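# Shelve each carton on its labelled rack board

## Task

Place every carton on the rack board named on its label (board A is the higher board, board B the lower one). Each must rest flat on its bottom face and must not sit on top of another carton. Any carton that drops, or slides down by more than a few centimetres, means failure.

## Robot and tools

Robot: two UR-style arms, left_arm and right_arm. Each is mounted on its own carriage (left_rail and right_rail) on one shared floor track. Each arm has a Robotiq 140 mm gripper and a wrist camera. left_arm's fingers can fold: grip with the outer quarter of the pads near the fingertips, and do not press fingertips straight onto surfaces unless the gripper is fully closed. right_arm's fingers are rigid.

Scene frame: fixed to the table, in metres. The table top is z = 0 and +z is up. +x is the direction the arms face, and +y points to their left. The track lies along y at x = 0, and the table edge is at x = 0.17. Each arm base sits at x = 0, y = its carriage position_m, z = 0.04. left_rail is always the one at larger y. Reported gripper positions and orientations may be a few cm off. end_effector_position is the point between the closed pads.

Row format (used by execute_actions and move): one flat list of 18 numbers, each in [-1, 1], covering both arms even if only one moves.
- Numbers 1-6: left_arm joint offsets, in the order shoulder pan, shoulder lift, elbow, wrist 1, wrist 2, wrist 3.
- Numbers 7-9: left gripper position, force_limit, speed.
- Numbers 10-18: the same nine for right_arm.

Joint numbers are offsets, not poses. They are measured from the Joint targets shown when the call begins, not from the previous row, so repeating an offset keeps adding to it. Scale: 1.0 equals 1.326 rad for pan and lift, and 1.989 rad for the other four joints. Send 0 for an arm's six joints to hold it.

Gripper numbers are absolute commands:
- position: +1 is fully open (140 mm); the pads meet near -0.8; -1 closes until something blocks the fingers.
- force_limit: -1 to +1 gives roughly 14 to 58 N.
- speed: -1 to +1 gives roughly 30 to 250 mm/s. A faster close squeezes harder.
- To leave a gripper unchanged, resend its last three numbers. A 0 is itself a command.

execute_actions(actions, cameras):
- actions is a list holding one action, or an empty list that only returns state and images.
- An action may contain:
  - rows: 1 to 15 rows, each applied for one 1/30 s step.
  - steps: 1 to 450, default 15, at least one per row. After the last row the arm keeps heading for that row's target.
  - until: stop conditions read from the rails only, such as {"left_rail": {"position_status": ["!=", "moving"]}}, or {"all": {"status": "ended"}} and {"any": {"status": "ended"}}. Numeric conditions need a comparison operator.
  - left_rail / right_rail: rail commands, taking effect at the first step.
    - position_m is an absolute target along y: left_rail from -0.8 to 1.5, right_rail from -1.5 to 0.8.
    - speed_m_s: 0.01 to 1.
    - acceleration_factor: 0.1 to 1.
    - {"stop": true} brakes the carriage.
- The carriages must stay at least about 0.7-0.78 m apart.
- To drive a carriage, send position_m, then wait using until on position_status. Let it arrive before reaching for scene points, because a row's target travels with its carriage.
- cameras: cam_low, cam_left_wrist, cam_right_wrist. Omit it for all cameras; [] gives none.

move(target, speed, blend, stop_force, zero, blocking, cameras):
- target: one 18-number row, or a list of up to 15 rows. Every row's offsets count from the same starting Joint targets.
- All joints follow interpolated paths together, with no collision avoidance.
- speed: top joint speed in rad/s, 0.01 to 2, default 0.5. Use far less when making contact.
- blend: in rad, rounds corners between listed targets.
- stop_force: 4 to 80 N on the wrist sensor; the arm halts when contact pushes back that hard. Do not use it when lifting off something the gripper presses on.
- zero: rezero before the move (default true).
- blocking=false returns early. Wait or stop before sending further rows.
- The result adds a move: line (done, off_target, held, fault, and any joint error).

Other tools:
- wait(seconds 0-10)
- stop(): brakes the running move; it does not stop carriages.
- zoom_image(camera, region=[x0,y0,x1,y1] in pixels, at most 504x504). Images are 672x504.
- zero_wrist_force(arm)
- read_manual(section)
- finished_scene(scene = the current scene number): ends the scene irreversibly.

Result lines:
- Joint positions / velocities / targets: a block per arm of rail (m), then six joints (rad).
- end_effector_position / quat_wxyz: in the scene frame.
- Tool commands.
- object_status: 0 moving, 1 blocked while opening, 2 blocked while closing (a grip), 3 reached the target or the pads met.
- position_measured: in counts; 3 is open, 230 is pads touching.
- Wrist force / torque: in the gripper's own axes.
- Joint torques.
- Rail fields position_m, position_status (moving, done, contact_stop, time_out, stopped, stopped_with_arm, stopped_for_other_arm, stopped_for_other_carriage) and position_answer (taken / not_taken).
- Warnings: joint command not followed, joint sent to its limit, MOTOR HOT, fault lines.

Grip sequence: close with position -1 and confirm object_status 2. To squeeze harder, raise force_limit and nudge position to -0.98. Joint speed is limited, so large motions can take several calls.

Avoid:
- Drops, releasing a carton while it is still moving, slams and hard pushes.
- External force around 150 N or joint torque at its load limit: either halts the arm for 10 s.
- Arms or carriages colliding with each other.
- Knocking anything off the table.
- Long holds with the arm stretched out, which overheat the motors.
- Heavy twisting or off-centre loads on the gripper.

Cartons can also be nudged by occasional outside disturbances.

Each tool is called after "Call:" as name([rows], argument=value, ...), one row to a line, values as JSON.

## Session

Call:
execute_actions(actions=[])

Scene clock: 0.00 s.
left_arm: end_effector_position=(+0.3563, +0.7786, +0.5790) position_measured=3 object_status=3 end_effector_quat_wxyz=(+0.000, +0.000, +1.000, +0.000) | right_arm: end_effector_position=(+0.3563, -0.6214, +0.5790) position_measured=3 object_status=3 end_effector_quat_wxyz=(+0.000, +0.000, +1.000, +0.000)
Joint positions: left_arm=[0.7 -0.281 -2.157 1.821 -1.235 -1.571 -0.28] | right_arm=[-0.7 -0.28 -2.157 1.821 -1.235 -1.571 -0.28]
Joint velocities: within noise
Joint torques (N m): no reading
Wrist force (N): no reading
Wrist torque (N m): no reading
Wrist force, peak (N): no reading
Joint targets: left_arm=[0.700 -0.280 -2.157 1.821 -1.235 -1.571 -0.280] | right_arm=[-0.700 -0.281 -2.157 1.821 -1.235 -1.571 -0.280]
Tool commands: left_gripper/position=+1.0 left_gripper/force_limit=+1.0 left_gripper/speed=+1.0 right_gripper/position=+1.0 right_gripper/force_limit=+1.0 right_gripper/speed=+1.0
left_rail: position_m=0.700 position_status=done
right_rail: position_m=-0.700 position_status=done

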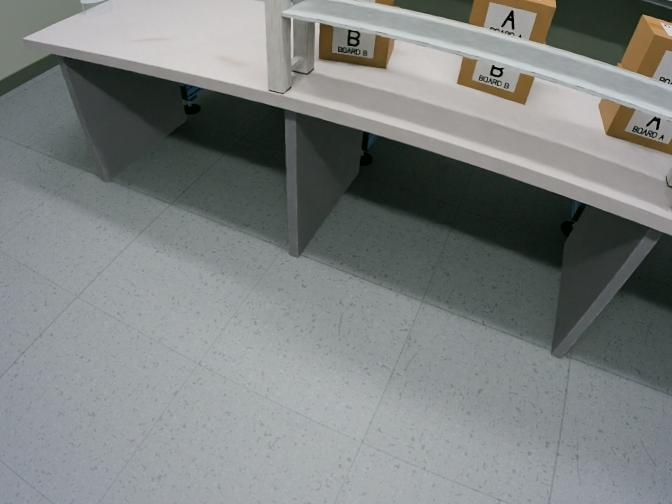

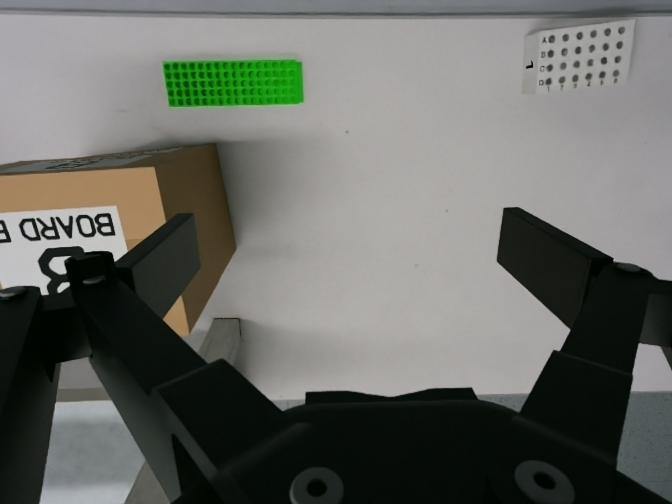

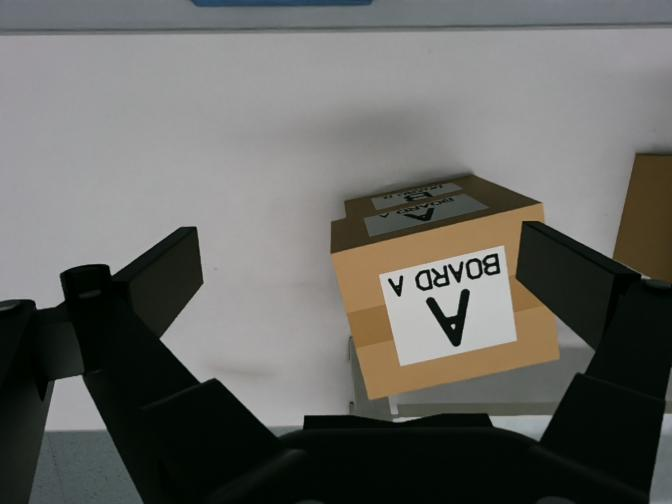

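Call:
zoom_image(camera="cam_right_wrist", region=[300, 140, 672, 419])

Call:
zoom_image(camera="cam_left_wrist", region=[0, 100, 300, 420])

Call:
zoom_image(camera="cam_low", region=[260, 0, 672, 200])

Scaled by 1.355.

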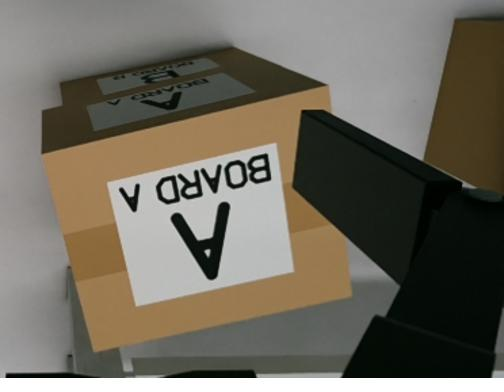

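Scaled by 1.575.

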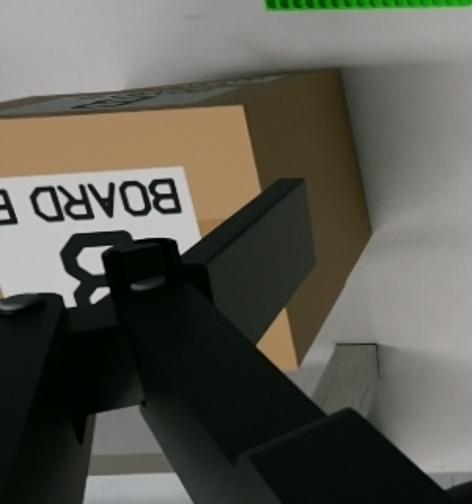

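Scaled by 1.223.

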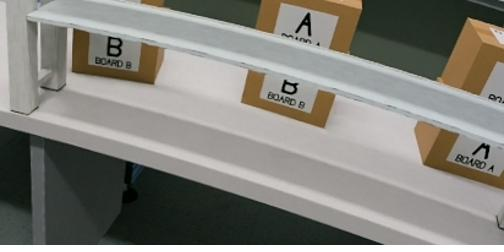

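Call:
move([
  [0,0,0,0,0.747,0,-0.16,1,0,0,0,0,0,-0.790,0,-0.16,1,0],
  [-0.905,0.0601,0.2046,0.5452,0.747,-0.6491,-0.16,1,0,0.6970,0.0601,0.2046,0.5452,-0.790,0.9301,-0.16,1,0],
], speed=1.0, blend=0.1, cameras=[])

Call:
move(target=[-0.2380,0,0,0,0,0,-0.16,1,0,0,0,0,0,-0.5365,0,-0.16,1,0], speed=0.6)

Scene clock: 96.67 s.
left_arm: end_effector_position=(+0.4416, +1.0746, +0.7743) position_measured=149 object_status=3 end_effector_quat_wxyz=(+0.148, +0.000, +0.845, +0.515) | right_arm: end_effector_position=(+0.2813, -0.8817, +0.7131) position_measured=149 object_status=3 end_effector_quat_wxyz=(-0.123, +0.000, +0.896, -0.426)
Joint positions: left_arm=[0.7 -0.281 -2.157 1.821 -1.235 -0.441 -0.28] | right_arm=[-0.7 -0.281 -2.157 1.821 -1.235 -2.49 -0.28]
Joint velocities: within noise
Joint torques (N m): left_arm=[-2.06 5.14 -49.37 -3.4 6.15 -0.07] | right_arm=[-2.33 4.02 -40.62 -3.71 1.97 0.28]
Wrist force (N): left_arm=[0.2 -0.6 -0.2] | right_arm=[-0.4 0.6 -0.2]
Wrist torque (N m): left_arm=[-0.03 0.07 -0.34] | right_arm=[-0.25 0.00 -0.17]
Wrist force, peak (N): left_arm=[1.1 -3.9 -0.1] | right_arm=[1.5 -5.3 -0.1]
Joint targets: left_arm=[0.700 -0.280 -2.157 1.821 -1.235 -0.440 -0.280] | right_arm=[-0.700 -0.281 -2.157 1.821 -1.235 -2.490 -0.280]
left_rail: position_m=0.700 position_status=done
right_rail: position_m=-0.700 position_status=done
move: held (right_arm; a check stopped the path), off_target (left_arm; braked when a check withheld steps of right_arm); path passed 0 of 2 targets; limits=held; left_arm: the wrist 3 is farthest, 1.290 rad from its target; right_arm: the wrist 3 is farthest, 1.850 rad from its target
joint command not followed: on one or more control steps a check withheld the commanded joint targets of the right arm, and it was not sent them on those steps.
cause: the commanded joint targets, or the way to them, would bring two parts of the arm too close to each other (its gripper and another part of the arm, with joints 5 (wrist 1) to 7 (wrist 3) between them).
No camera images: "cameras" was empty.

Scene clock: 97.53 s.
left_arm: end_effector_position=(+0.4613, +1.0501, +0.7744) position_measured=149 object_status=3 end_effector_quat_wxyz=(+0.162, +0.023, +0.844, +0.510) | right_arm: end_effector_position=(+0.2776, -0.8947, +0.7321) position_measured=149 object_status=3 end_effector_quat_wxyz=(-0.131, +0.000, +0.880, -0.456)
Joint positions: left_arm=[0.7 -0.335 -2.157 1.821 -1.235 -0.44 -0.28] | right_arm=[-0.7 -0.281 -2.157 1.821 -1.235 -2.559 -0.28]
Joint velocities: within noise
Joint torques (N m): left_arm=[-13.14 4.88 -48.12 -2.94 6.03 0.22] | right_arm=[-1.22 5.03 -41.52 -3.98 1.74 0.02]
Wrist force (N): left_arm=[0.5 -0.7 -0.3] | right_arm=[-0.4 0.0 0.2]
Wrist torque (N m): left_arm=[-0.05 0.00 -0.34] | right_arm=[-0.38 -0.04 -0.17]
Wrist force, peak (N): left_arm=[-0.3 -1.3 -0.3] | right_arm=[0.8 -3.3 0.2]
Joint targets: left_arm=[0.700 -0.335 -2.157 1.821 -1.235 -0.440 -0.280] | right_arm=[-0.700 -0.281 -2.157 1.821 -1.235 -2.559 -0.280]
left_rail: position_m=0.700 position_status=done
right_rail: position_m=-0.700 position_status=done
move: held (right_arm; a check stopped the path), off_target (left_arm; braked when a check withheld steps of right_arm); limits=held; left_arm: the shoulder pan is farthest, 0.261 rad from its target; right_arm: the wrist 2 is farthest, 0.998 rad from its target
joint command not followed: on one or more control steps a check withheld the commanded joint targets of the right arm, and it was not sent them on those steps.
cause: the commanded joint targets, or the way to them, would bring two parts of the arm too close to each other (its gripper and another part of the arm, with joints 5 (wrist 1) to 7 (wrist 3) between them).
camera_calibration:
cam_left_wrist: T_world_to_cam=[[-0.130371, 0.461855, 0.877322, -1.09526], [0.791096, -0.484929, 0.372842, -0.148225], [0.597638, 0.742653, -0.302151, -0.638788], [0, 0, 0, 1]] pos_world=[0.356233, 0.908371, 0.82315]
cam_right_wrist: T_world_to_cam=[[-0.0949071, 0.592242, -0.800151, 1.14901], [0.992346, 0.120079, -0.0288257, -0.145171], [0.0790093, -0.796762, -0.599106, -0.12006], [0, 0, 0, 1]] pos_world=[0.262595, -0.75872, 0.843269]

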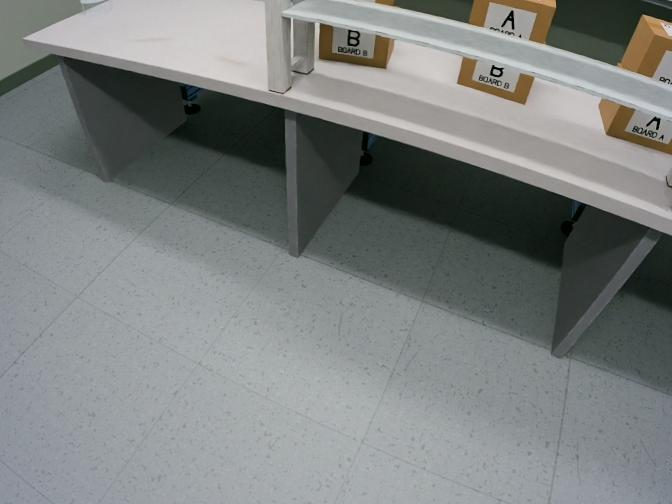

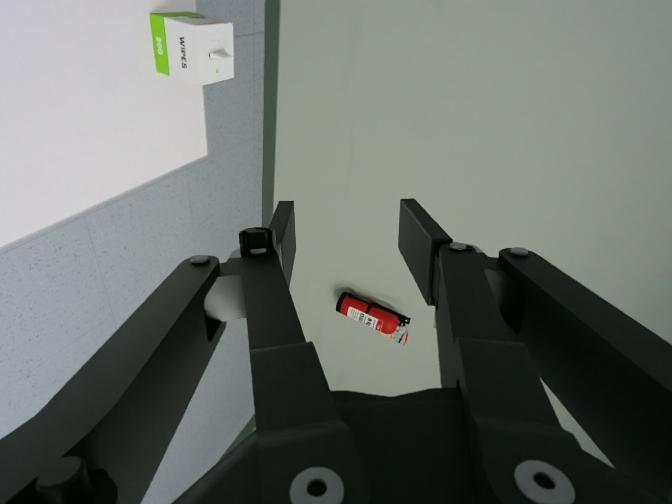

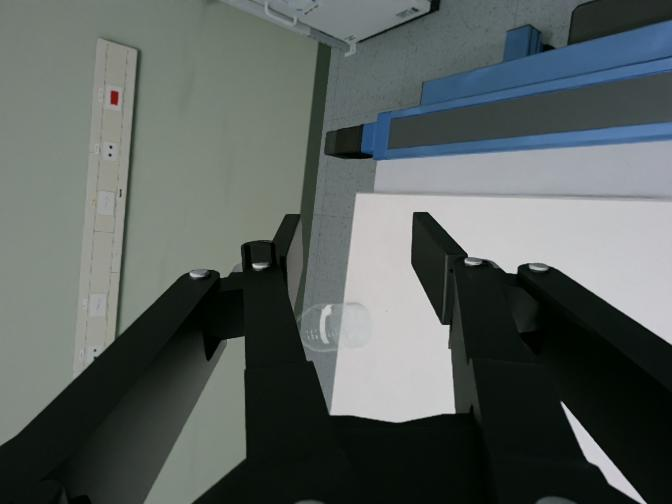

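Call:
move([
  [0,0,0,0,0.1784,0,-0.16,1,0,0,0,0,0,0.985,0,-0.16,1,0],
  [-0.5,0.0601,0.2046,0.5452,0.1784,-0.6491,-0.16,1,0,0.3,0.0601,0.2046,0.5452,0.985,0.9301,-0.16,1,0],
], speed=1.0, blend=0.1, cameras=[])

Scene clock: 110.77 s.
left_arm: end_effector_position=(+0.5609, +0.7778, +0.5509) position_measured=149 object_status=3 end_effector_quat_wxyz=(+0.312, +0.311, +0.635, +0.635) | right_arm: end_effector_position=(+0.0220, -0.2390, +0.5509) position_measured=149 object_status=3 end_effector_quat_wxyz=(+0.662, -0.662, -0.249, +0.247)
Joint positions: left_arm=[0.7 -0.998 -2.077 2.228 -0.151 -0.086 -1.571] | right_arm=[-0.7 0.117 -2.077 2.228 -0.151 -0.6 1.569]
Joint velocities: within noise
Joint torques (N m): left_arm=[-15.12 19.52 -37.79 3.29 -1.3 -2.39] | right_arm=[11.62 14.2 -30.42 5.63 -2.3 2.23]
Wrist force (N): left_arm=[0.0 -0.3 0.2] | right_arm=[0.2 1.6 0.6]
Wrist torque (N m): left_arm=[-0.01 0.10 -0.30] | right_arm=[-0.32 -0.15 -0.36]
Wrist force, peak (N): left_arm=[1.2 1.7 0.7] | right_arm=[1.1 -4.5 0.4]
Joint targets: left_arm=[0.700 -0.998 -2.077 2.228 -0.151 -0.086 -1.571] | right_arm=[-0.700 0.117 -2.077 2.228 -0.151 -0.600 1.569]
left_rail: position_m=0.700 position_status=done
right_rail: position_m=-0.700 position_status=done
move: done
No camera images: "cameras" was empty.

Call:
move(target=[-0.6015,0,0,0,0,0,-0.16,1,0,0.3968,0,0,0,0.98,0,-0.16,1,0], speed=1.0, cameras=[])

Call:
move(target=[0,0,0,0,0,0,-0.16,1,0,0,0,0,0,0.3647,0,-0.16,1,0], speed=0.8)

Scene clock: 118.00 s.
left_arm: end_effector_position=(+0.4475, +0.3529, +0.5509) position_measured=149 object_status=3 end_effector_quat_wxyz=(+0.534, +0.533, +0.464, +0.464) | right_arm: end_effector_position=(+0.3308, -0.1407, +0.5509) position_measured=149 object_status=3 end_effector_quat_wxyz=(+0.663, -0.664, +0.244, -0.245)
Joint positions: left_arm=[0.7 -1.795 -2.077 2.228 -0.151 -0.086 -1.571] | right_arm=[-0.7 0.643 -2.077 2.228 -0.151 1.349 1.569]
Joint velocities: within noise
Joint torques (N m): left_arm=[-18.85 13.56 -47.6 0.77 -1.9 -2.14] | right_arm=[11.04 1.77 -44.29 -3.61 4.2 1.81]
Wrist force (N): left_arm=[0.0 -0.4 0.4] | right_arm=[-0.2 1.9 1.1]
Wrist torque (N m): left_arm=[-0.03 0.09 -0.29] | right_arm=[-0.30 -0.09 -0.39]
Wrist force, peak (N): left_arm=[1.1 -0.6 1.2] | right_arm=[-0.7 2.0 1.2]
Joint targets: left_arm=[0.700 -1.795 -2.077 2.228 -0.151 -0.086 -1.571] | right_arm=[-0.700 0.643 -2.077 2.228 -0.151 1.349 1.569]
left_rail: position_m=0.700 position_status=done
right_rail: position_m=-0.700 position_status=done
move: done
No camera images: "cameras" was empty.

Scene clock: 119.60 s.
left_arm: end_effector_position=(+0.4475, +0.3529, +0.5509) position_measured=149 object_status=3 end_effector_quat_wxyz=(+0.534, +0.533, +0.464, +0.464) | right_arm: end_effector_position=(+0.4472, -0.3524, +0.5509) position_measured=149 object_status=3 end_effector_quat_wxyz=(+0.533, -0.534, +0.463, -0.464)
Joint positions: left_arm=[0.7 -1.795 -2.077 2.228 -0.151 -0.086 -1.571] | right_arm=[-0.7 0.643 -2.077 2.228 -0.151 2.074 1.569]
Joint velocities: within noise
Joint torques (N m): left_arm=[-15.53 4.7 -48.4 0.21 -1.89 -2.65] | right_arm=[11.64 -1.41 -46.45 -5.43 3.62 0.8]
Wrist force (N): left_arm=[0.1 -0.5 0.2] | right_arm=[-0.1 1.2 0.9]
Wrist torque (N m): left_arm=[-0.06 0.07 -0.29] | right_arm=[-0.46 -0.15 -0.38]
Wrist force, peak (N): left_arm=[0.3 -0.9 0.4] | right_arm=[0.9 1.9 1.2]
Joint targets: left_arm=[0.700 -1.795 -2.077 2.228 -0.151 -0.086 -1.571] | right_arm=[-0.700 0.643 -2.077 2.228 -0.151 2.074 1.569]
left_rail: position_m=0.700 position_status=done
right_rail: position_m=-0.700 position_status=done
move: done
camera_calibration:
cam_left_wrist: T_world_to_cam=[[-0.0181762, 0.00106745, 0.999834, -0.534028], [-0.465044, -0.885256, -0.00750903, 0.520796], [0.885101, -0.465104, 0.016587, -0.0582725], [0, 0, 0, 1]] pos_world=[0.284064, 0.434505, 0.538817]
cam_right_wrist: T_world_to_cam=[[-0.0155257, 0.0188091, -0.999703, 0.571314], [-0.439286, 0.898034, 0.0237185, 0.501653], [0.898213, 0.439524, -0.00568003, -0.0675472], [0, 0, 0, 1]] pos_world=[0.289911, -0.431558, 0.558862]

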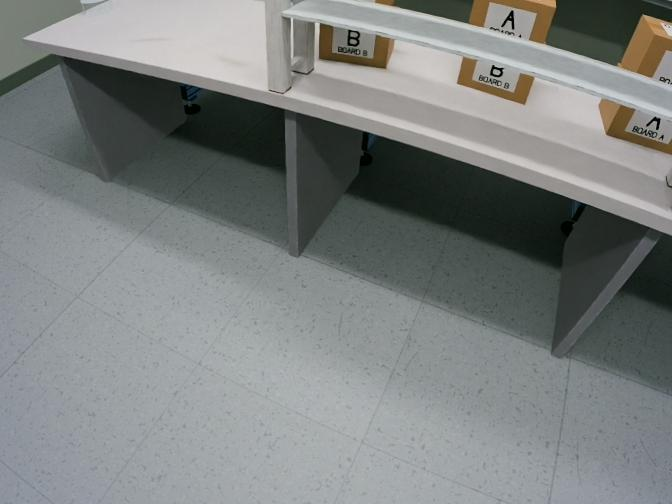

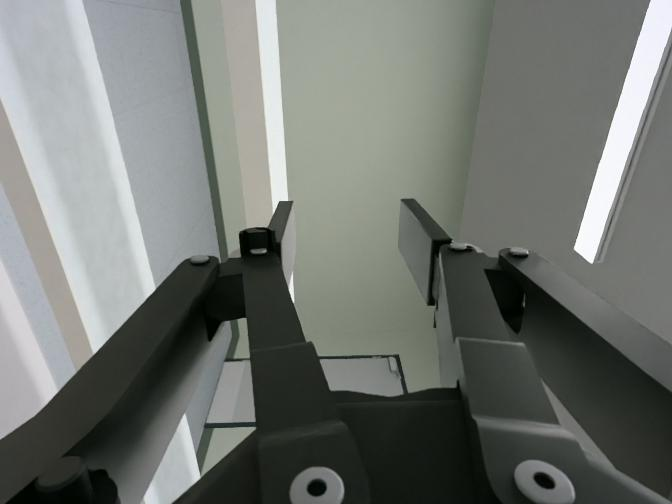

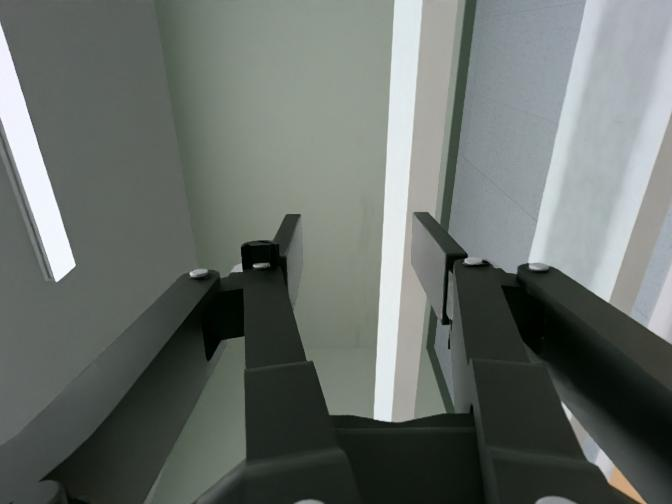

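Call:
execute_actions([
  {"left_rail":{"position_m":0.54,"speed_m_s":0.5},"right_rail":{"position_m":-0.54,"speed_m_s":0.5},"steps":60,"until":{"all":{"status":"ended"}}},
], cameras=[])

Scene clock: 128.47 s.
left_arm: end_effector_position=(+0.4475, +0.1930, +0.5509) position_measured=149 object_status=3 end_effector_quat_wxyz=(+0.534, +0.533, +0.464, +0.464) end_effector_velocity=(+0.000, -0.001, +0.000) end_effector_angular_velocity=(-0.002, +0.000, +0.001) | right_arm: end_effector_position=(+0.4472, -0.1926, +0.5509) position_measured=149 object_status=3 end_effector_quat_wxyz=(+0.533, -0.534, +0.463, -0.464) end_effector_velocity=(+0.000, +0.001, +0.000) end_effector_angular_velocity=(+0.001, +0.000, +0.001)
Joint positions: left_arm=[0.54 -1.795 -2.077 2.228 -0.151 -0.086 -1.571] | right_arm=[-0.54 0.643 -2.077 2.228 -0.151 2.074 1.569]
Joint velocities: left_arm=[-0.001 0 0 -0.001 -0.001 -0.001 -0.001] | right_arm=[0.001 0 0.001 0 0 0 0.001]
Joint torques (N m): left_arm=[-3.52 -19.37 -55.81 -0.54 -1.8 -2.53] | right_arm=[4.74 -10.59 -48.96 -5.46 2.95 -0.27]
Wrist force (N): left_arm=[-0.2 -0.4 0.5] | right_arm=[-0.1 1.2 1.0]
Wrist torque (N m): left_arm=[-0.04 0.15 -0.29] | right_arm=[-0.45 -0.14 -0.38]
Wrist force, peak (N): left_arm=[2.0 -0.4 -0.2] | right_arm=[-1.3 1.3 1.4]
Joint targets: left_arm=[0.540 -1.795 -2.077 2.228 -0.151 -0.086 -1.571] | right_arm=[-0.540 0.643 -2.077 2.228 -0.151 2.074 1.569]
Tool commands: left_gripper/position=-0.16 left_gripper/force_limit=+1.0 left_gripper/speed=+0.0 right_gripper/position=-0.16 right_gripper/force_limit=+1.0 right_gripper/speed=+0.0
left_rail: position_m=0.540 speed_m_s=0.50 position_status=done
right_rail: position_m=-0.540 speed_m_s=0.50 position_status=done
No camera images: "cameras" was empty.

Call:
move([
  [0,0.0799,0.1127,-0.1657,0,0,-0.16,1,0,0,0.0799,0.1127,-0.1657,0,0,-0.16,1,0],
  [0,0.2892,0.1975,-0.3901,0,0,-0.16,1,0,0,0.2892,0.1975,-0.3901,0,0,-0.16,1,0],
], speed=0.4, blend=0.02)

Scene clock: 189.23 s.
left_arm: end_effector_position=(+0.4475, +0.1929, +0.2519) position_measured=149 object_status=3 end_effector_quat_wxyz=(+0.534, +0.533, +0.464, +0.464) | right_arm: end_effector_position=(+0.4472, -0.1925, +0.2518) position_measured=149 object_status=3 end_effector_quat_wxyz=(+0.533, -0.534, +0.463, -0.464)
Joint positions: left_arm=[0.54 -1.795 -1.694 2.62 -0.926 -0.086 -1.571] | right_arm=[-0.54 0.643 -1.694 2.62 -0.926 2.074 1.569]
Joint velocities: within noise
Joint torques (N m): left_arm=[-7.04 3.62 -19.02 -1.85 0.38 -2.06] | right_arm=[-13.13 -6.46 -18.82 -6.65 1.53 -0.49]
Wrist force (N): left_arm=[0.1 -0.3 0.1] | right_arm=[-0.1 1.3 1.3]
Wrist torque (N m): left_arm=[0.00 0.09 -0.29] | right_arm=[-0.38 -0.13 -0.34]
Wrist force, peak (N): left_arm=[1.9 1.2 0.5] | right_arm=[0.1 2.3 0.9]
Joint targets: left_arm=[0.540 -1.795 -1.694 2.621 -0.927 -0.086 -1.571] | right_arm=[-0.540 0.643 -1.694 2.621 -0.927 2.074 1.569]
left_rail: position_m=0.540 speed_m_s=0.50 position_status=done
right_rail: position_m=-0.540 speed_m_s=0.50 position_status=done
move: done
camera_calibration:
cam_left_wrist: T_world_to_cam=[[-0.0182542, 0.000725569, 0.999833, -0.234838], [-0.46502, -0.885266, -0.00784753, 0.376949], [0.885112, -0.465085, 0.0164972, -0.127732], [0, 0, 0, 1]] pos_world=[0.284059, 0.274464, 0.239864]
cam_right_wrist: T_world_to_cam=[[-0.0158021, 0.0185967, -0.999702, 0.269391], [-0.439121, 0.898117, 0.0236481, 0.365064], [0.898289, 0.439364, -0.0060259, -0.13958], [0, 0, 0, 1]] pos_world=[0.289947, -0.271554, 0.259837]

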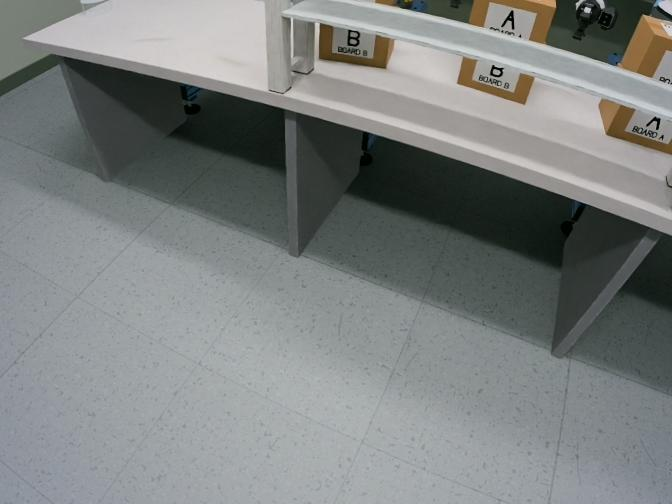

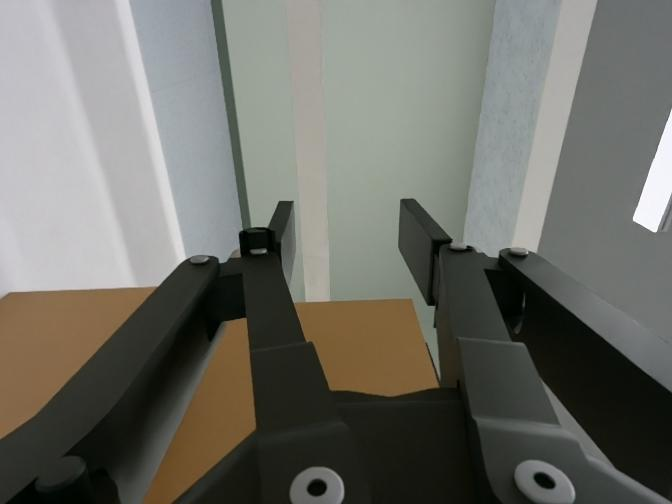

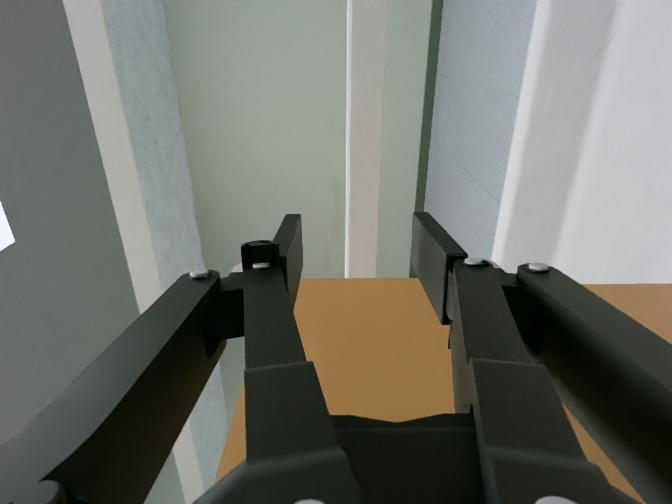

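Call:
zoom_image(camera="cam_low", region=[300, 0, 672, 160])

Call:
zoom_image(camera="cam_left_wrist", region=[0, 200, 500, 504])

Call:
zoom_image(camera="cam_right_wrist", region=[172, 200, 672, 504])

Scaled by 1.355.

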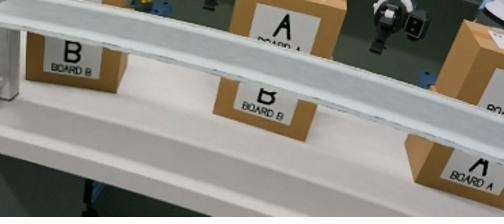

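Scaled by 1.008.

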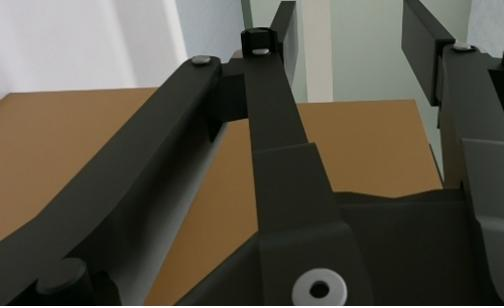

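Scaled by 1.008.

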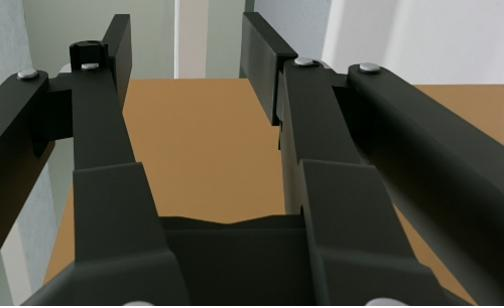

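Call:
move([
  [-0.0026,0.0566,-0.0326,-0.0051,-0.001,0,-0.16,1,0,0.0964,0.0566,-0.0326,-0.0051,0.0644,0,-0.16,1,0],
  [0.0017,0.0968,-0.0579,-0.0065,0.0018,0,-0.16,1,0,0.1532,0.0968,-0.0579,-0.0065,0.1023,0,-0.16,1,0],
], speed=[0.05,0.03], blend=0.01, stop_force=8, cameras=["cam_left_wrist","cam_right_wrist"])

Scene clock: 222.97 s.
left_arm: end_effector_position=(+0.4327, +0.1253, +0.2521) position_measured=149 object_status=3 end_effector_quat_wxyz=(+0.534, +0.534, +0.464, +0.464) | right_arm: end_effector_position=(+0.4333, -0.1262, +0.2520) position_measured=149 object_status=3 end_effector_quat_wxyz=(+0.533, -0.534, +0.464, -0.464)
Joint positions: left_arm=[0.54 -1.793 -1.571 2.511 -0.939 -0.083 -1.571] | right_arm=[-0.54 0.837 -1.572 2.512 -0.939 2.268 1.569]
Joint velocities: within noise
Joint torques (N m): left_arm=[-17.38 -48.16 -20.96 0.46 3.87 -1.4] | right_arm=[-10.43 -40.81 -20.62 -1.55 -5.96 -0.5]
Wrist force (N): left_arm=[5.6 0.3 -1.7] | right_arm=[6.7 -0.2 1.1]
Wrist torque (N m): left_arm=[-0.10 0.35 -0.49] | right_arm=[-0.32 0.09 -0.13]
Wrist force, peak (N): left_arm=[10.8 2.0 -1.8] | right_arm=[12.1 -1.8 1.4]
Joint targets: left_arm=[0.540 -1.794 -1.571 2.511 -0.939 -0.083 -1.571] | right_arm=[-0.540 0.837 -1.572 2.512 -0.939 2.268 1.569]
left_rail: position_m=0.540 speed_m_s=0.50 position_status=done
right_rail: position_m=-0.540 speed_m_s=0.50 position_status=done
move: contact (left_arm, right_arm); path passed 1 of 2 targets
camera_calibration:
cam_left_wrist: T_world_to_cam=[[-0.0183177, 0.000463453, 0.999832, -0.235172], [-0.466147, -0.88467, -0.00813009, 0.310725], [0.884518, -0.466218, 0.0164211, -0.145642], [0, 0, 0, 1]] pos_world=[0.269358, 0.207097, 0.24005]
cam_right_wrist: T_world_to_cam=[[-0.0159002, 0.0184168, -0.999704, 0.268118], [-0.438826, 0.898264, 0.0235275, 0.29931], [0.898432, 0.43907, -0.00620077, -0.1562], [0, 0, 0, 1]] pos_world=[0.275943, -0.205214, 0.260028]
Images, in order (width x height): cam_left_wrist 672x504, cam_right_wrist 672x504.

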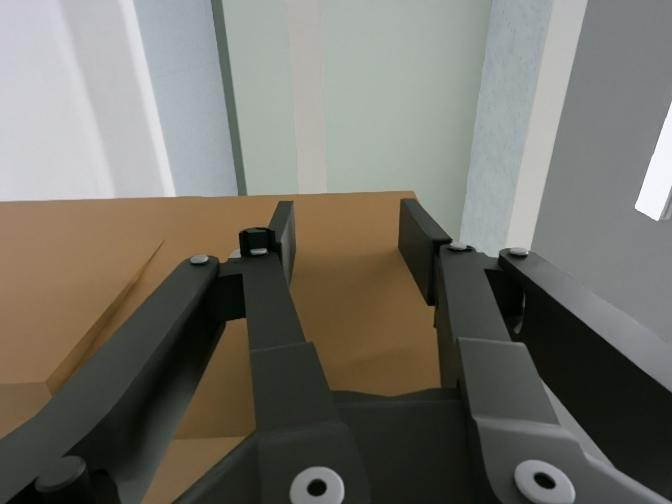

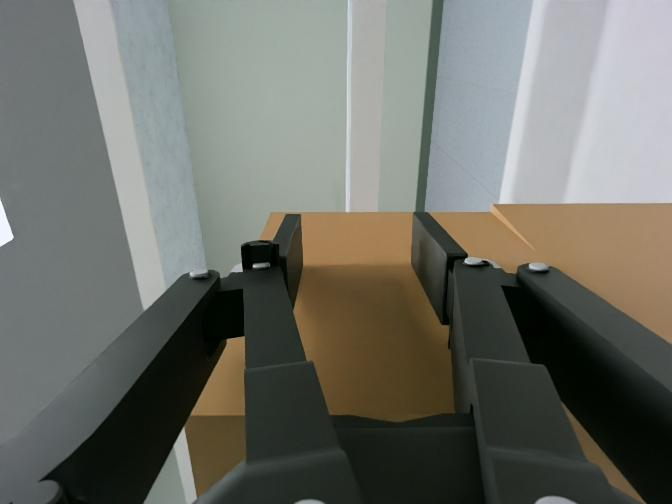

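Call:
move(target=[0.0009,0.004,-0.0027,-0.0005,0.0003,0,-0.16,1,0,0.0069,0.004,-0.0027,-0.0005,0.0047,0,-0.16,1,0], speed=0.012, stop_force=50, cameras=[])

Scene clock: 233.33 s.
left_arm: end_effector_position=(+0.4324, +0.1223, +0.2521) position_measured=149 object_status=3 end_effector_quat_wxyz=(+0.534, +0.533, +0.464, +0.464) | right_arm: end_effector_position=(+0.4322, -0.1228, +0.2523) position_measured=149 object_status=3 end_effector_quat_wxyz=(+0.533, -0.534, +0.464, -0.464)
Joint positions: left_arm=[0.54 -1.792 -1.566 2.505 -0.94 -0.082 -1.571] | right_arm=[-0.54 0.846 -1.567 2.506 -0.94 2.278 1.569]
Joint velocities: within noise
Joint torques (N m): left_arm=[-14.11 -1.97 -63.05 -6.91 22.74 1.49] | right_arm=[32.96 -12.21 -49.06 -8.8 -7.9 -0.51]
Wrist force (N): left_arm=[43.8 3.9 -2.9] | right_arm=[50.5 -4.0 -4.7]
Wrist torque (N m): left_arm=[-0.36 1.68 -1.02] | right_arm=[-0.26 0.35 0.45]
Wrist force, peak (N): left_arm=[44.2 4.8 -2.7] | right_arm=[50.6 -4.2 -4.7]
Joint targets: left_arm=[0.540 -1.792 -1.566 2.505 -0.940 -0.082 -1.571] | right_arm=[-0.540 0.846 -1.567 2.506 -0.940 2.278 1.569]
left_rail: position_m=0.540 speed_m_s=0.50 position_status=done
right_rail: position_m=-0.540 speed_m_s=0.50 position_status=done
move: done
No camera images: "cameras" was empty.

Call:
move(target=[0,-0.0757,-0.0199,0.0703,0,0,-0.16,1,0,0,-0.0757,-0.0199,0.0703,0,0,-0.16,1,0], speed=0.06, cameras=["cam_left_wrist","cam_right_wrist"])

Scene clock: 256.07 s.
left_arm: end_effector_position=(+0.4324, +0.1226, +0.3008) position_measured=149 object_status=3 end_effector_quat_wxyz=(+0.534, +0.533, +0.464, +0.464) | right_arm: end_effector_position=(+0.4319, -0.1231, +0.3010) position_measured=149 object_status=3 end_effector_quat_wxyz=(+0.533, -0.534, +0.464, -0.464)
Joint positions: left_arm=[0.54 -1.792 -1.666 2.466 -0.801 -0.082 -1.571] | right_arm=[-0.54 0.846 -1.667 2.467 -0.801 2.278 1.569]
Joint velocities: within noise
Joint torques (N m): left_arm=[-32.44 -41.26 -69.13 -0.21 21.34 1.37] | right_arm=[16.9 -38.7 -55.9 -2.34 -10.4 -0.25]
Wrist force (N): left_arm=[39.7 -9.6 -3.6] | right_arm=[39.8 8.8 -4.4]
Wrist torque (N m): left_arm=[0.22 1.43 -0.75] | right_arm=[-0.36 0.69 0.56]
Wrist force, peak (N): left_arm=[55.0 -9.8 -3.1] | right_arm=[54.7 9.9 -9.2]
Joint targets: left_arm=[0.540 -1.792 -1.666 2.466 -0.800 -0.082 -1.571] | right_arm=[-0.540 0.846 -1.667 2.467 -0.800 2.278 1.569]
left_rail: position_m=0.540 speed_m_s=0.50 position_status=done
right_rail: position_m=-0.540 speed_m_s=0.50 position_status=done
move: done
camera_calibration:
cam_left_wrist: T_world_to_cam=[[-0.0180595, 0.00159656, 0.999836, -0.284107], [-0.465644, -0.884944, -0.00699757, 0.308115], [0.884788, -0.465694, 0.016725, -0.147768], [0, 0, 0, 1]] pos_world=[0.269085, 0.204303, 0.288688]
cam_right_wrist: T_world_to_cam=[[-0.0151241, 0.0192862, -0.9997, 0.316765], [-0.438665, 0.898331, 0.023967, 0.294598], [0.898524, 0.438895, -0.00512625, -0.156478], [0, 0, 0, 1]] pos_world=[0.274619, -0.202078, 0.308807]
Images, in order (width x height): cam_left_wrist 672x504, cam_right_wrist 672x504.

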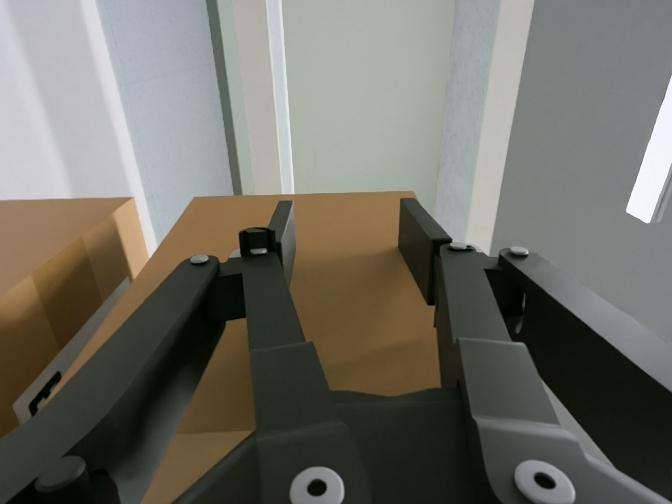

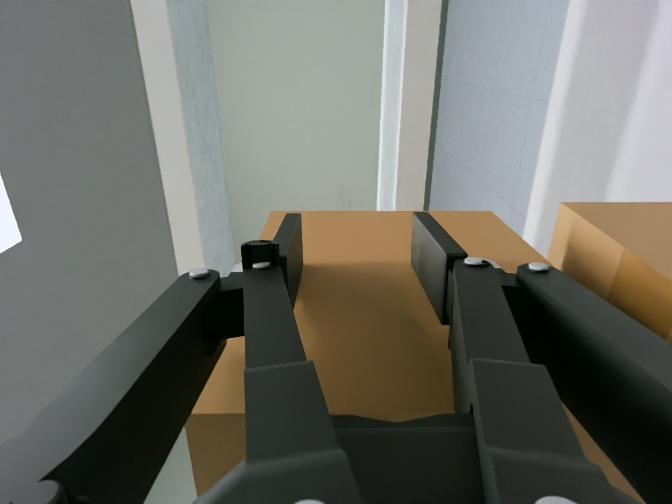

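Call:
move([
  [0,-0.0637,-0.0252,0.0677,0,0,-0.16,1,0,0,-0.0637,-0.0252,0.0677,0,0,-0.16,1,0],
  [0,-0.1149,-0.0541,0.1307,0,0,-0.16,1,0,0,-0.1149,-0.0541,0.1307,0,0,-0.16,1,0],
  [0,-0.1574,-0.0894,0.1944,0,0,-0.16,1,0,0,-0.1574,-0.0894,0.1944,0,0,-0.16,1,0],
  [0,-0.1878,-0.1283,0.2534,0,0,-0.16,1,0,0,-0.1878,-0.1283,0.2534,0,0,-0.16,1,0],
  [0,-0.206,-0.1662,0.3035,0,0,-0.16,1,0,0,-0.206,-0.1662,0.3035,0,0,-0.16,1,0],
  [0,-0.2164,-0.2064,0.3507,0,0,-0.16,1,0,0,-0.2164,-0.2064,0.3507,0,0,-0.16,1,0],
], speed=0.2, blend=0.01, cameras=[])

Call:
move([
  [0.0753,0.0156,-0.0064,-0.004,0.0502,0,-0.16,1,0,-0.0555,0.0156,-0.0064,-0.004,-0.037,0,-0.16,1,0],
  [0.1589,0.0386,-0.016,-0.0098,0.1059,0,-0.16,1,0,-0.1117,0.0386,-0.016,-0.0098,-0.0745,0,-0.16,1,0],
  [0.2388,0.0656,-0.028,-0.0157,0.1592,0,-0.16,1,0,-0.1609,0.0656,-0.028,-0.0157,-0.1073,0,-0.16,1,0],
  [0.3134,0.0962,-0.0425,-0.0217,0.209,0,-0.16,1,0,-0.2038,0.0962,-0.0425,-0.0217,-0.1358,0,-0.16,1,0],
  [0.3826,0.1297,-0.0592,-0.0273,0.2551,0,-0.16,1,0,-0.2411,0.1297,-0.0592,-0.0273,-0.1607,0,-0.16,1,0],
  [0.4461,0.1652,-0.0782,-0.032,0.2974,0,-0.16,1,0,-0.2735,0.1652,-0.0782,-0.032,-0.1824,0,-0.16,1,0],
  [0.5038,0.2024,-0.0992,-0.0358,0.3359,0,-0.16,1,0,-0.3017,0.2024,-0.0992,-0.0358,-0.2012,0,-0.16,1,0],
  [0.5564,0.241,-0.1225,-0.0382,0.3709,0,-0.16,1,0,-0.3264,0.241,-0.1225,-0.0382,-0.2176,0,-0.16,1,0],
  [0.6008,0.2776,-0.1458,-0.0393,0.4005,0,-0.16,1,0,-0.3466,0.2776,-0.1458,-0.0393,-0.2311,0,-0.16,1,0],
], speed=0.12, blend=0.01, stop_force=25)

Scene clock: 304.13 s.
left_arm: end_effector_position=(+0.4324, +0.1225, +0.6108) position_measured=149 object_status=3 end_effector_quat_wxyz=(+0.534, +0.533, +0.464, +0.464) | right_arm: end_effector_position=(+0.4320, -0.1231, +0.6108) position_measured=149 object_status=3 end_effector_quat_wxyz=(+0.533, -0.534, +0.464, -0.464)
Joint positions: left_arm=[0.54 -1.792 -1.953 2.056 -0.103 -0.082 -1.571] | right_arm=[-0.54 0.846 -1.954 2.056 -0.103 2.278 1.569]
Joint velocities: within noise
Joint torques (N m): left_arm=[-31.76 -18.87 -73.09 -0.13 22.27 1.39] | right_arm=[28.8 -17.28 -61.79 -2.41 -13.46 -0.28]
Wrist force (N): left_arm=[43.4 -10.1 -3.8] | right_arm=[43.4 9.2 -6.1]
Wrist torque (N m): left_arm=[0.19 1.58 -0.70] | right_arm=[-0.34 0.64 0.50]
Wrist force, peak (N): left_arm=[56.5 -8.4 -2.4] | right_arm=[55.9 9.9 -9.4]
Joint targets: left_arm=[0.540 -1.792 -1.953 2.055 -0.103 -0.082 -1.571] | right_arm=[-0.540 0.846 -1.954 2.056 -0.103 2.278 1.569]
left_rail: position_m=0.540 speed_m_s=0.50 position_status=done
right_rail: position_m=-0.540 speed_m_s=0.50 position_status=done
move: done
No camera images: "cameras" was empty.

Scene clock: 311.83 s.
left_arm: end_effector_position=(+0.7846, +0.1227, +0.6110) position_measured=149 object_status=3 end_effector_quat_wxyz=(+0.534, +0.533, +0.464, +0.464) | right_arm: end_effector_position=(+0.7839, -0.1228, +0.6112) position_measured=149 object_status=3 end_effector_quat_wxyz=(+0.533, -0.534, +0.463, -0.465)
Joint positions: left_arm=[0.54 -0.996 -1.585 1.765 -0.181 0.714 -1.571] | right_arm=[-0.54 0.387 -1.586 1.766 -0.181 1.818 1.569]
Joint velocities: within noise
Joint torques (N m): left_arm=[-23.52 -19.5 -71.44 -10.02 22.89 1.63] | right_arm=[15.2 -36.95 -63.59 -15.33 -20.71 -0.46]
Wrist force (N): left_arm=[40.9 -6.3 -0.3] | right_arm=[41.1 13.0 -8.7]
Wrist torque (N m): left_arm=[-0.08 1.63 -0.86] | right_arm=[-0.69 -0.41 -0.43]
Wrist force, peak (N): left_arm=[49.0 -8.6 -2.6] | right_arm=[49.0 11.4 -8.4]
Joint targets: left_arm=[0.540 -0.996 -1.585 1.765 -0.181 0.714 -1.571] | right_arm=[-0.540 0.387 -1.586 1.766 -0.181 1.818 1.569]
left_rail: position_m=0.540 speed_m_s=0.50 position_status=done
right_rail: position_m=-0.540 speed_m_s=0.50 position_status=done
move: done
camera_calibration:
cam_left_wrist: T_world_to_cam=[[-0.0185458, 0.00151017, 0.999827, -0.587559], [-0.46555, -0.884992, -0.00729876, 0.474475], [0.884827, -0.465604, 0.0171159, -0.464737], [0, 0, 0, 1]] pos_world=[0.621207, 0.20441, 0.598875]
cam_right_wrist: T_world_to_cam=[[-0.0149341, 0.01902, -0.999708, 0.632035], [-0.438721, 0.898312, 0.0236447, 0.441571], [0.898499, 0.438946, -0.00507097, -0.4712], [0, 0, 0, 1]] pos_world=[0.626538, -0.201858, 0.61902]

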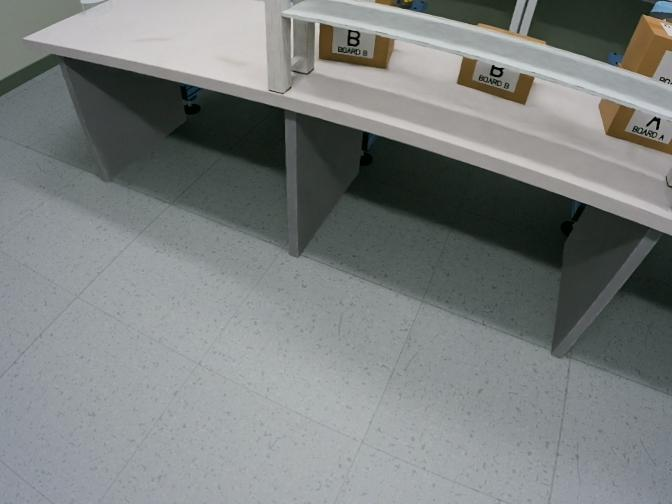

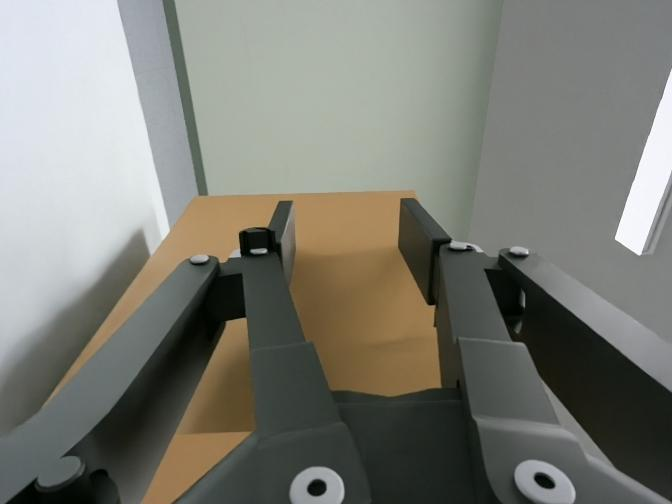

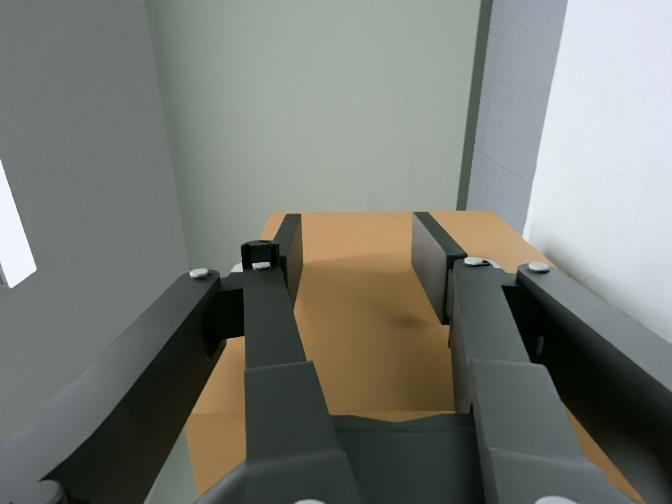

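Call:
move(target=[0,0.0143,0.0358,-0.0454,0,0,-0.16,1,0,0,0.0143,0.0358,-0.0454,0,0,-0.16,1,0], speed=0.03, stop_force=8, cameras=[])

Scene clock: 321.40 s.
left_arm: end_effector_position=(+0.7849, +0.1222, +0.5848) position_measured=149 object_status=3 end_effector_quat_wxyz=(+0.534, +0.533, +0.464, +0.464) | right_arm: end_effector_position=(+0.7845, -0.1226, +0.5839) position_measured=149 object_status=3 end_effector_quat_wxyz=(+0.534, -0.534, +0.463, -0.465)
Joint positions: left_arm=[0.54 -0.996 -1.575 1.802 -0.228 0.714 -1.571] | right_arm=[-0.54 0.387 -1.576 1.805 -0.23 1.818 1.569]
Joint velocities: within noise
Joint torques (N m): left_arm=[-30.04 -57.38 -70.72 -2.22 22.48 1.43] | right_arm=[21.73 -58.64 -59.55 -2.99 -20.08 -0.27]
Wrist force (N): left_arm=[45.6 -2.8 0.1] | right_arm=[47.6 7.9 -8.1]
Wrist torque (N m): left_arm=[0.22 1.82 -0.72] | right_arm=[-0.49 -0.28 -0.13]
Wrist force, peak (N): left_arm=[48.2 -4.9 0.2] | right_arm=[49.8 0.1 -12.4]
Joint targets: left_arm=[0.540 -0.996 -1.575 1.802 -0.228 0.714 -1.571] | right_arm=[-0.540 0.387 -1.576 1.805 -0.230 1.818 1.569]
left_rail: position_m=0.540 speed_m_s=0.50 position_status=done
right_rail: position_m=-0.540 speed_m_s=0.50 position_status=done
move: contact (left_arm, right_arm); left_arm: the wrist 1 is farthest, 0.043 rad from its target; right_arm: the wrist 1 is farthest, 0.041 rad from its target
No camera images: "cameras" was empty.

Call:
move(target=[0,0.001,0.0024,-0.003,0,0,-0.16,1,0,0,0.0007,0.0018,-0.0023,0,0,-0.16,1,0], speed=0.02)

Scene clock: 330.37 s.
left_arm: end_effector_position=(+0.7849, +0.1222, +0.5817) position_measured=149 object_status=3 end_effector_quat_wxyz=(+0.534, +0.533, +0.464, +0.464) | right_arm: end_effector_position=(+0.7845, -0.1226, +0.5818) position_measured=149 object_status=3 end_effector_quat_wxyz=(+0.534, -0.533, +0.463, -0.465)
Joint positions: left_arm=[0.54 -0.996 -1.574 1.807 -0.234 0.714 -1.571] | right_arm=[-0.54 0.387 -1.575 1.808 -0.235 1.818 1.569]
Joint velocities: within noise
Joint torques (N m): left_arm=[-34.96 17.45 -22.16 -1.51 22.33 1.38] | right_arm=[20.58 -12.35 -23.65 -3.19 -19.92 -0.13]
Wrist force (N): left_arm=[54.6 31.1 -0.5] | right_arm=[46.7 -16.5 -10.0]
Wrist torque (N m): left_arm=[-0.95 2.05 -1.02] | right_arm=[-0.44 -0.63 -0.11]
Wrist force, peak (N): left_arm=[54.6 31.1 -0.5] | right_arm=[46.8 -16.6 -9.8]
Joint targets: left_arm=[0.540 -0.996 -1.574 1.807 -0.234 0.714 -1.571] | right_arm=[-0.540 0.387 -1.575 1.809 -0.235 1.818 1.569]
left_rail: position_m=0.540 speed_m_s=0.50 position_status=done
right_rail: position_m=-0.540 speed_m_s=0.50 position_status=done
move: done
camera_calibration:
cam_left_wrist: T_world_to_cam=[[-0.0187734, 0.00186089, 0.999822, -0.558132], [-0.465523, -0.885008, -0.00709381, 0.473845], [0.884837, -0.465573, 0.0174809, -0.465], [0, 0, 0, 1]] pos_world=[0.621556, 0.203903, 0.569523]
cam_right_wrist: T_world_to_cam=[[-0.014232, 0.0193061, -0.999712, 0.602156], [-0.438731, 0.898308, 0.0235936, 0.44237], [0.898506, 0.438941, -0.00431449, -0.472423], [0, 0, 0, 1]] pos_world=[0.627126, -0.201645, 0.589508]

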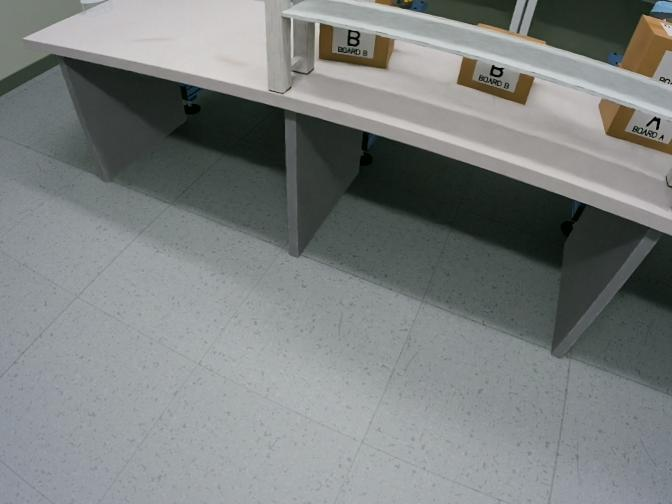

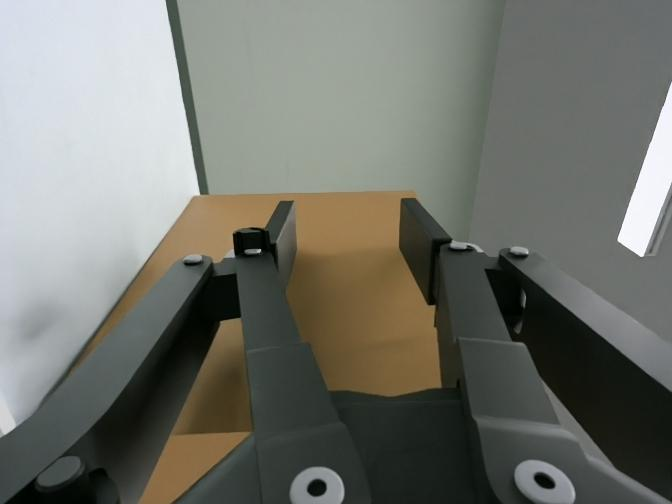

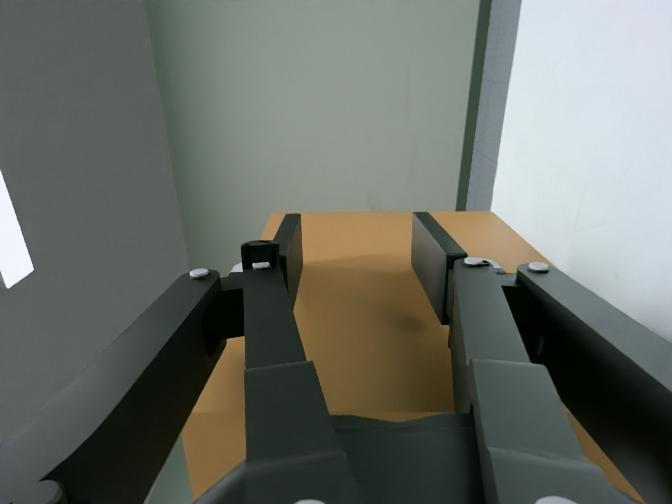

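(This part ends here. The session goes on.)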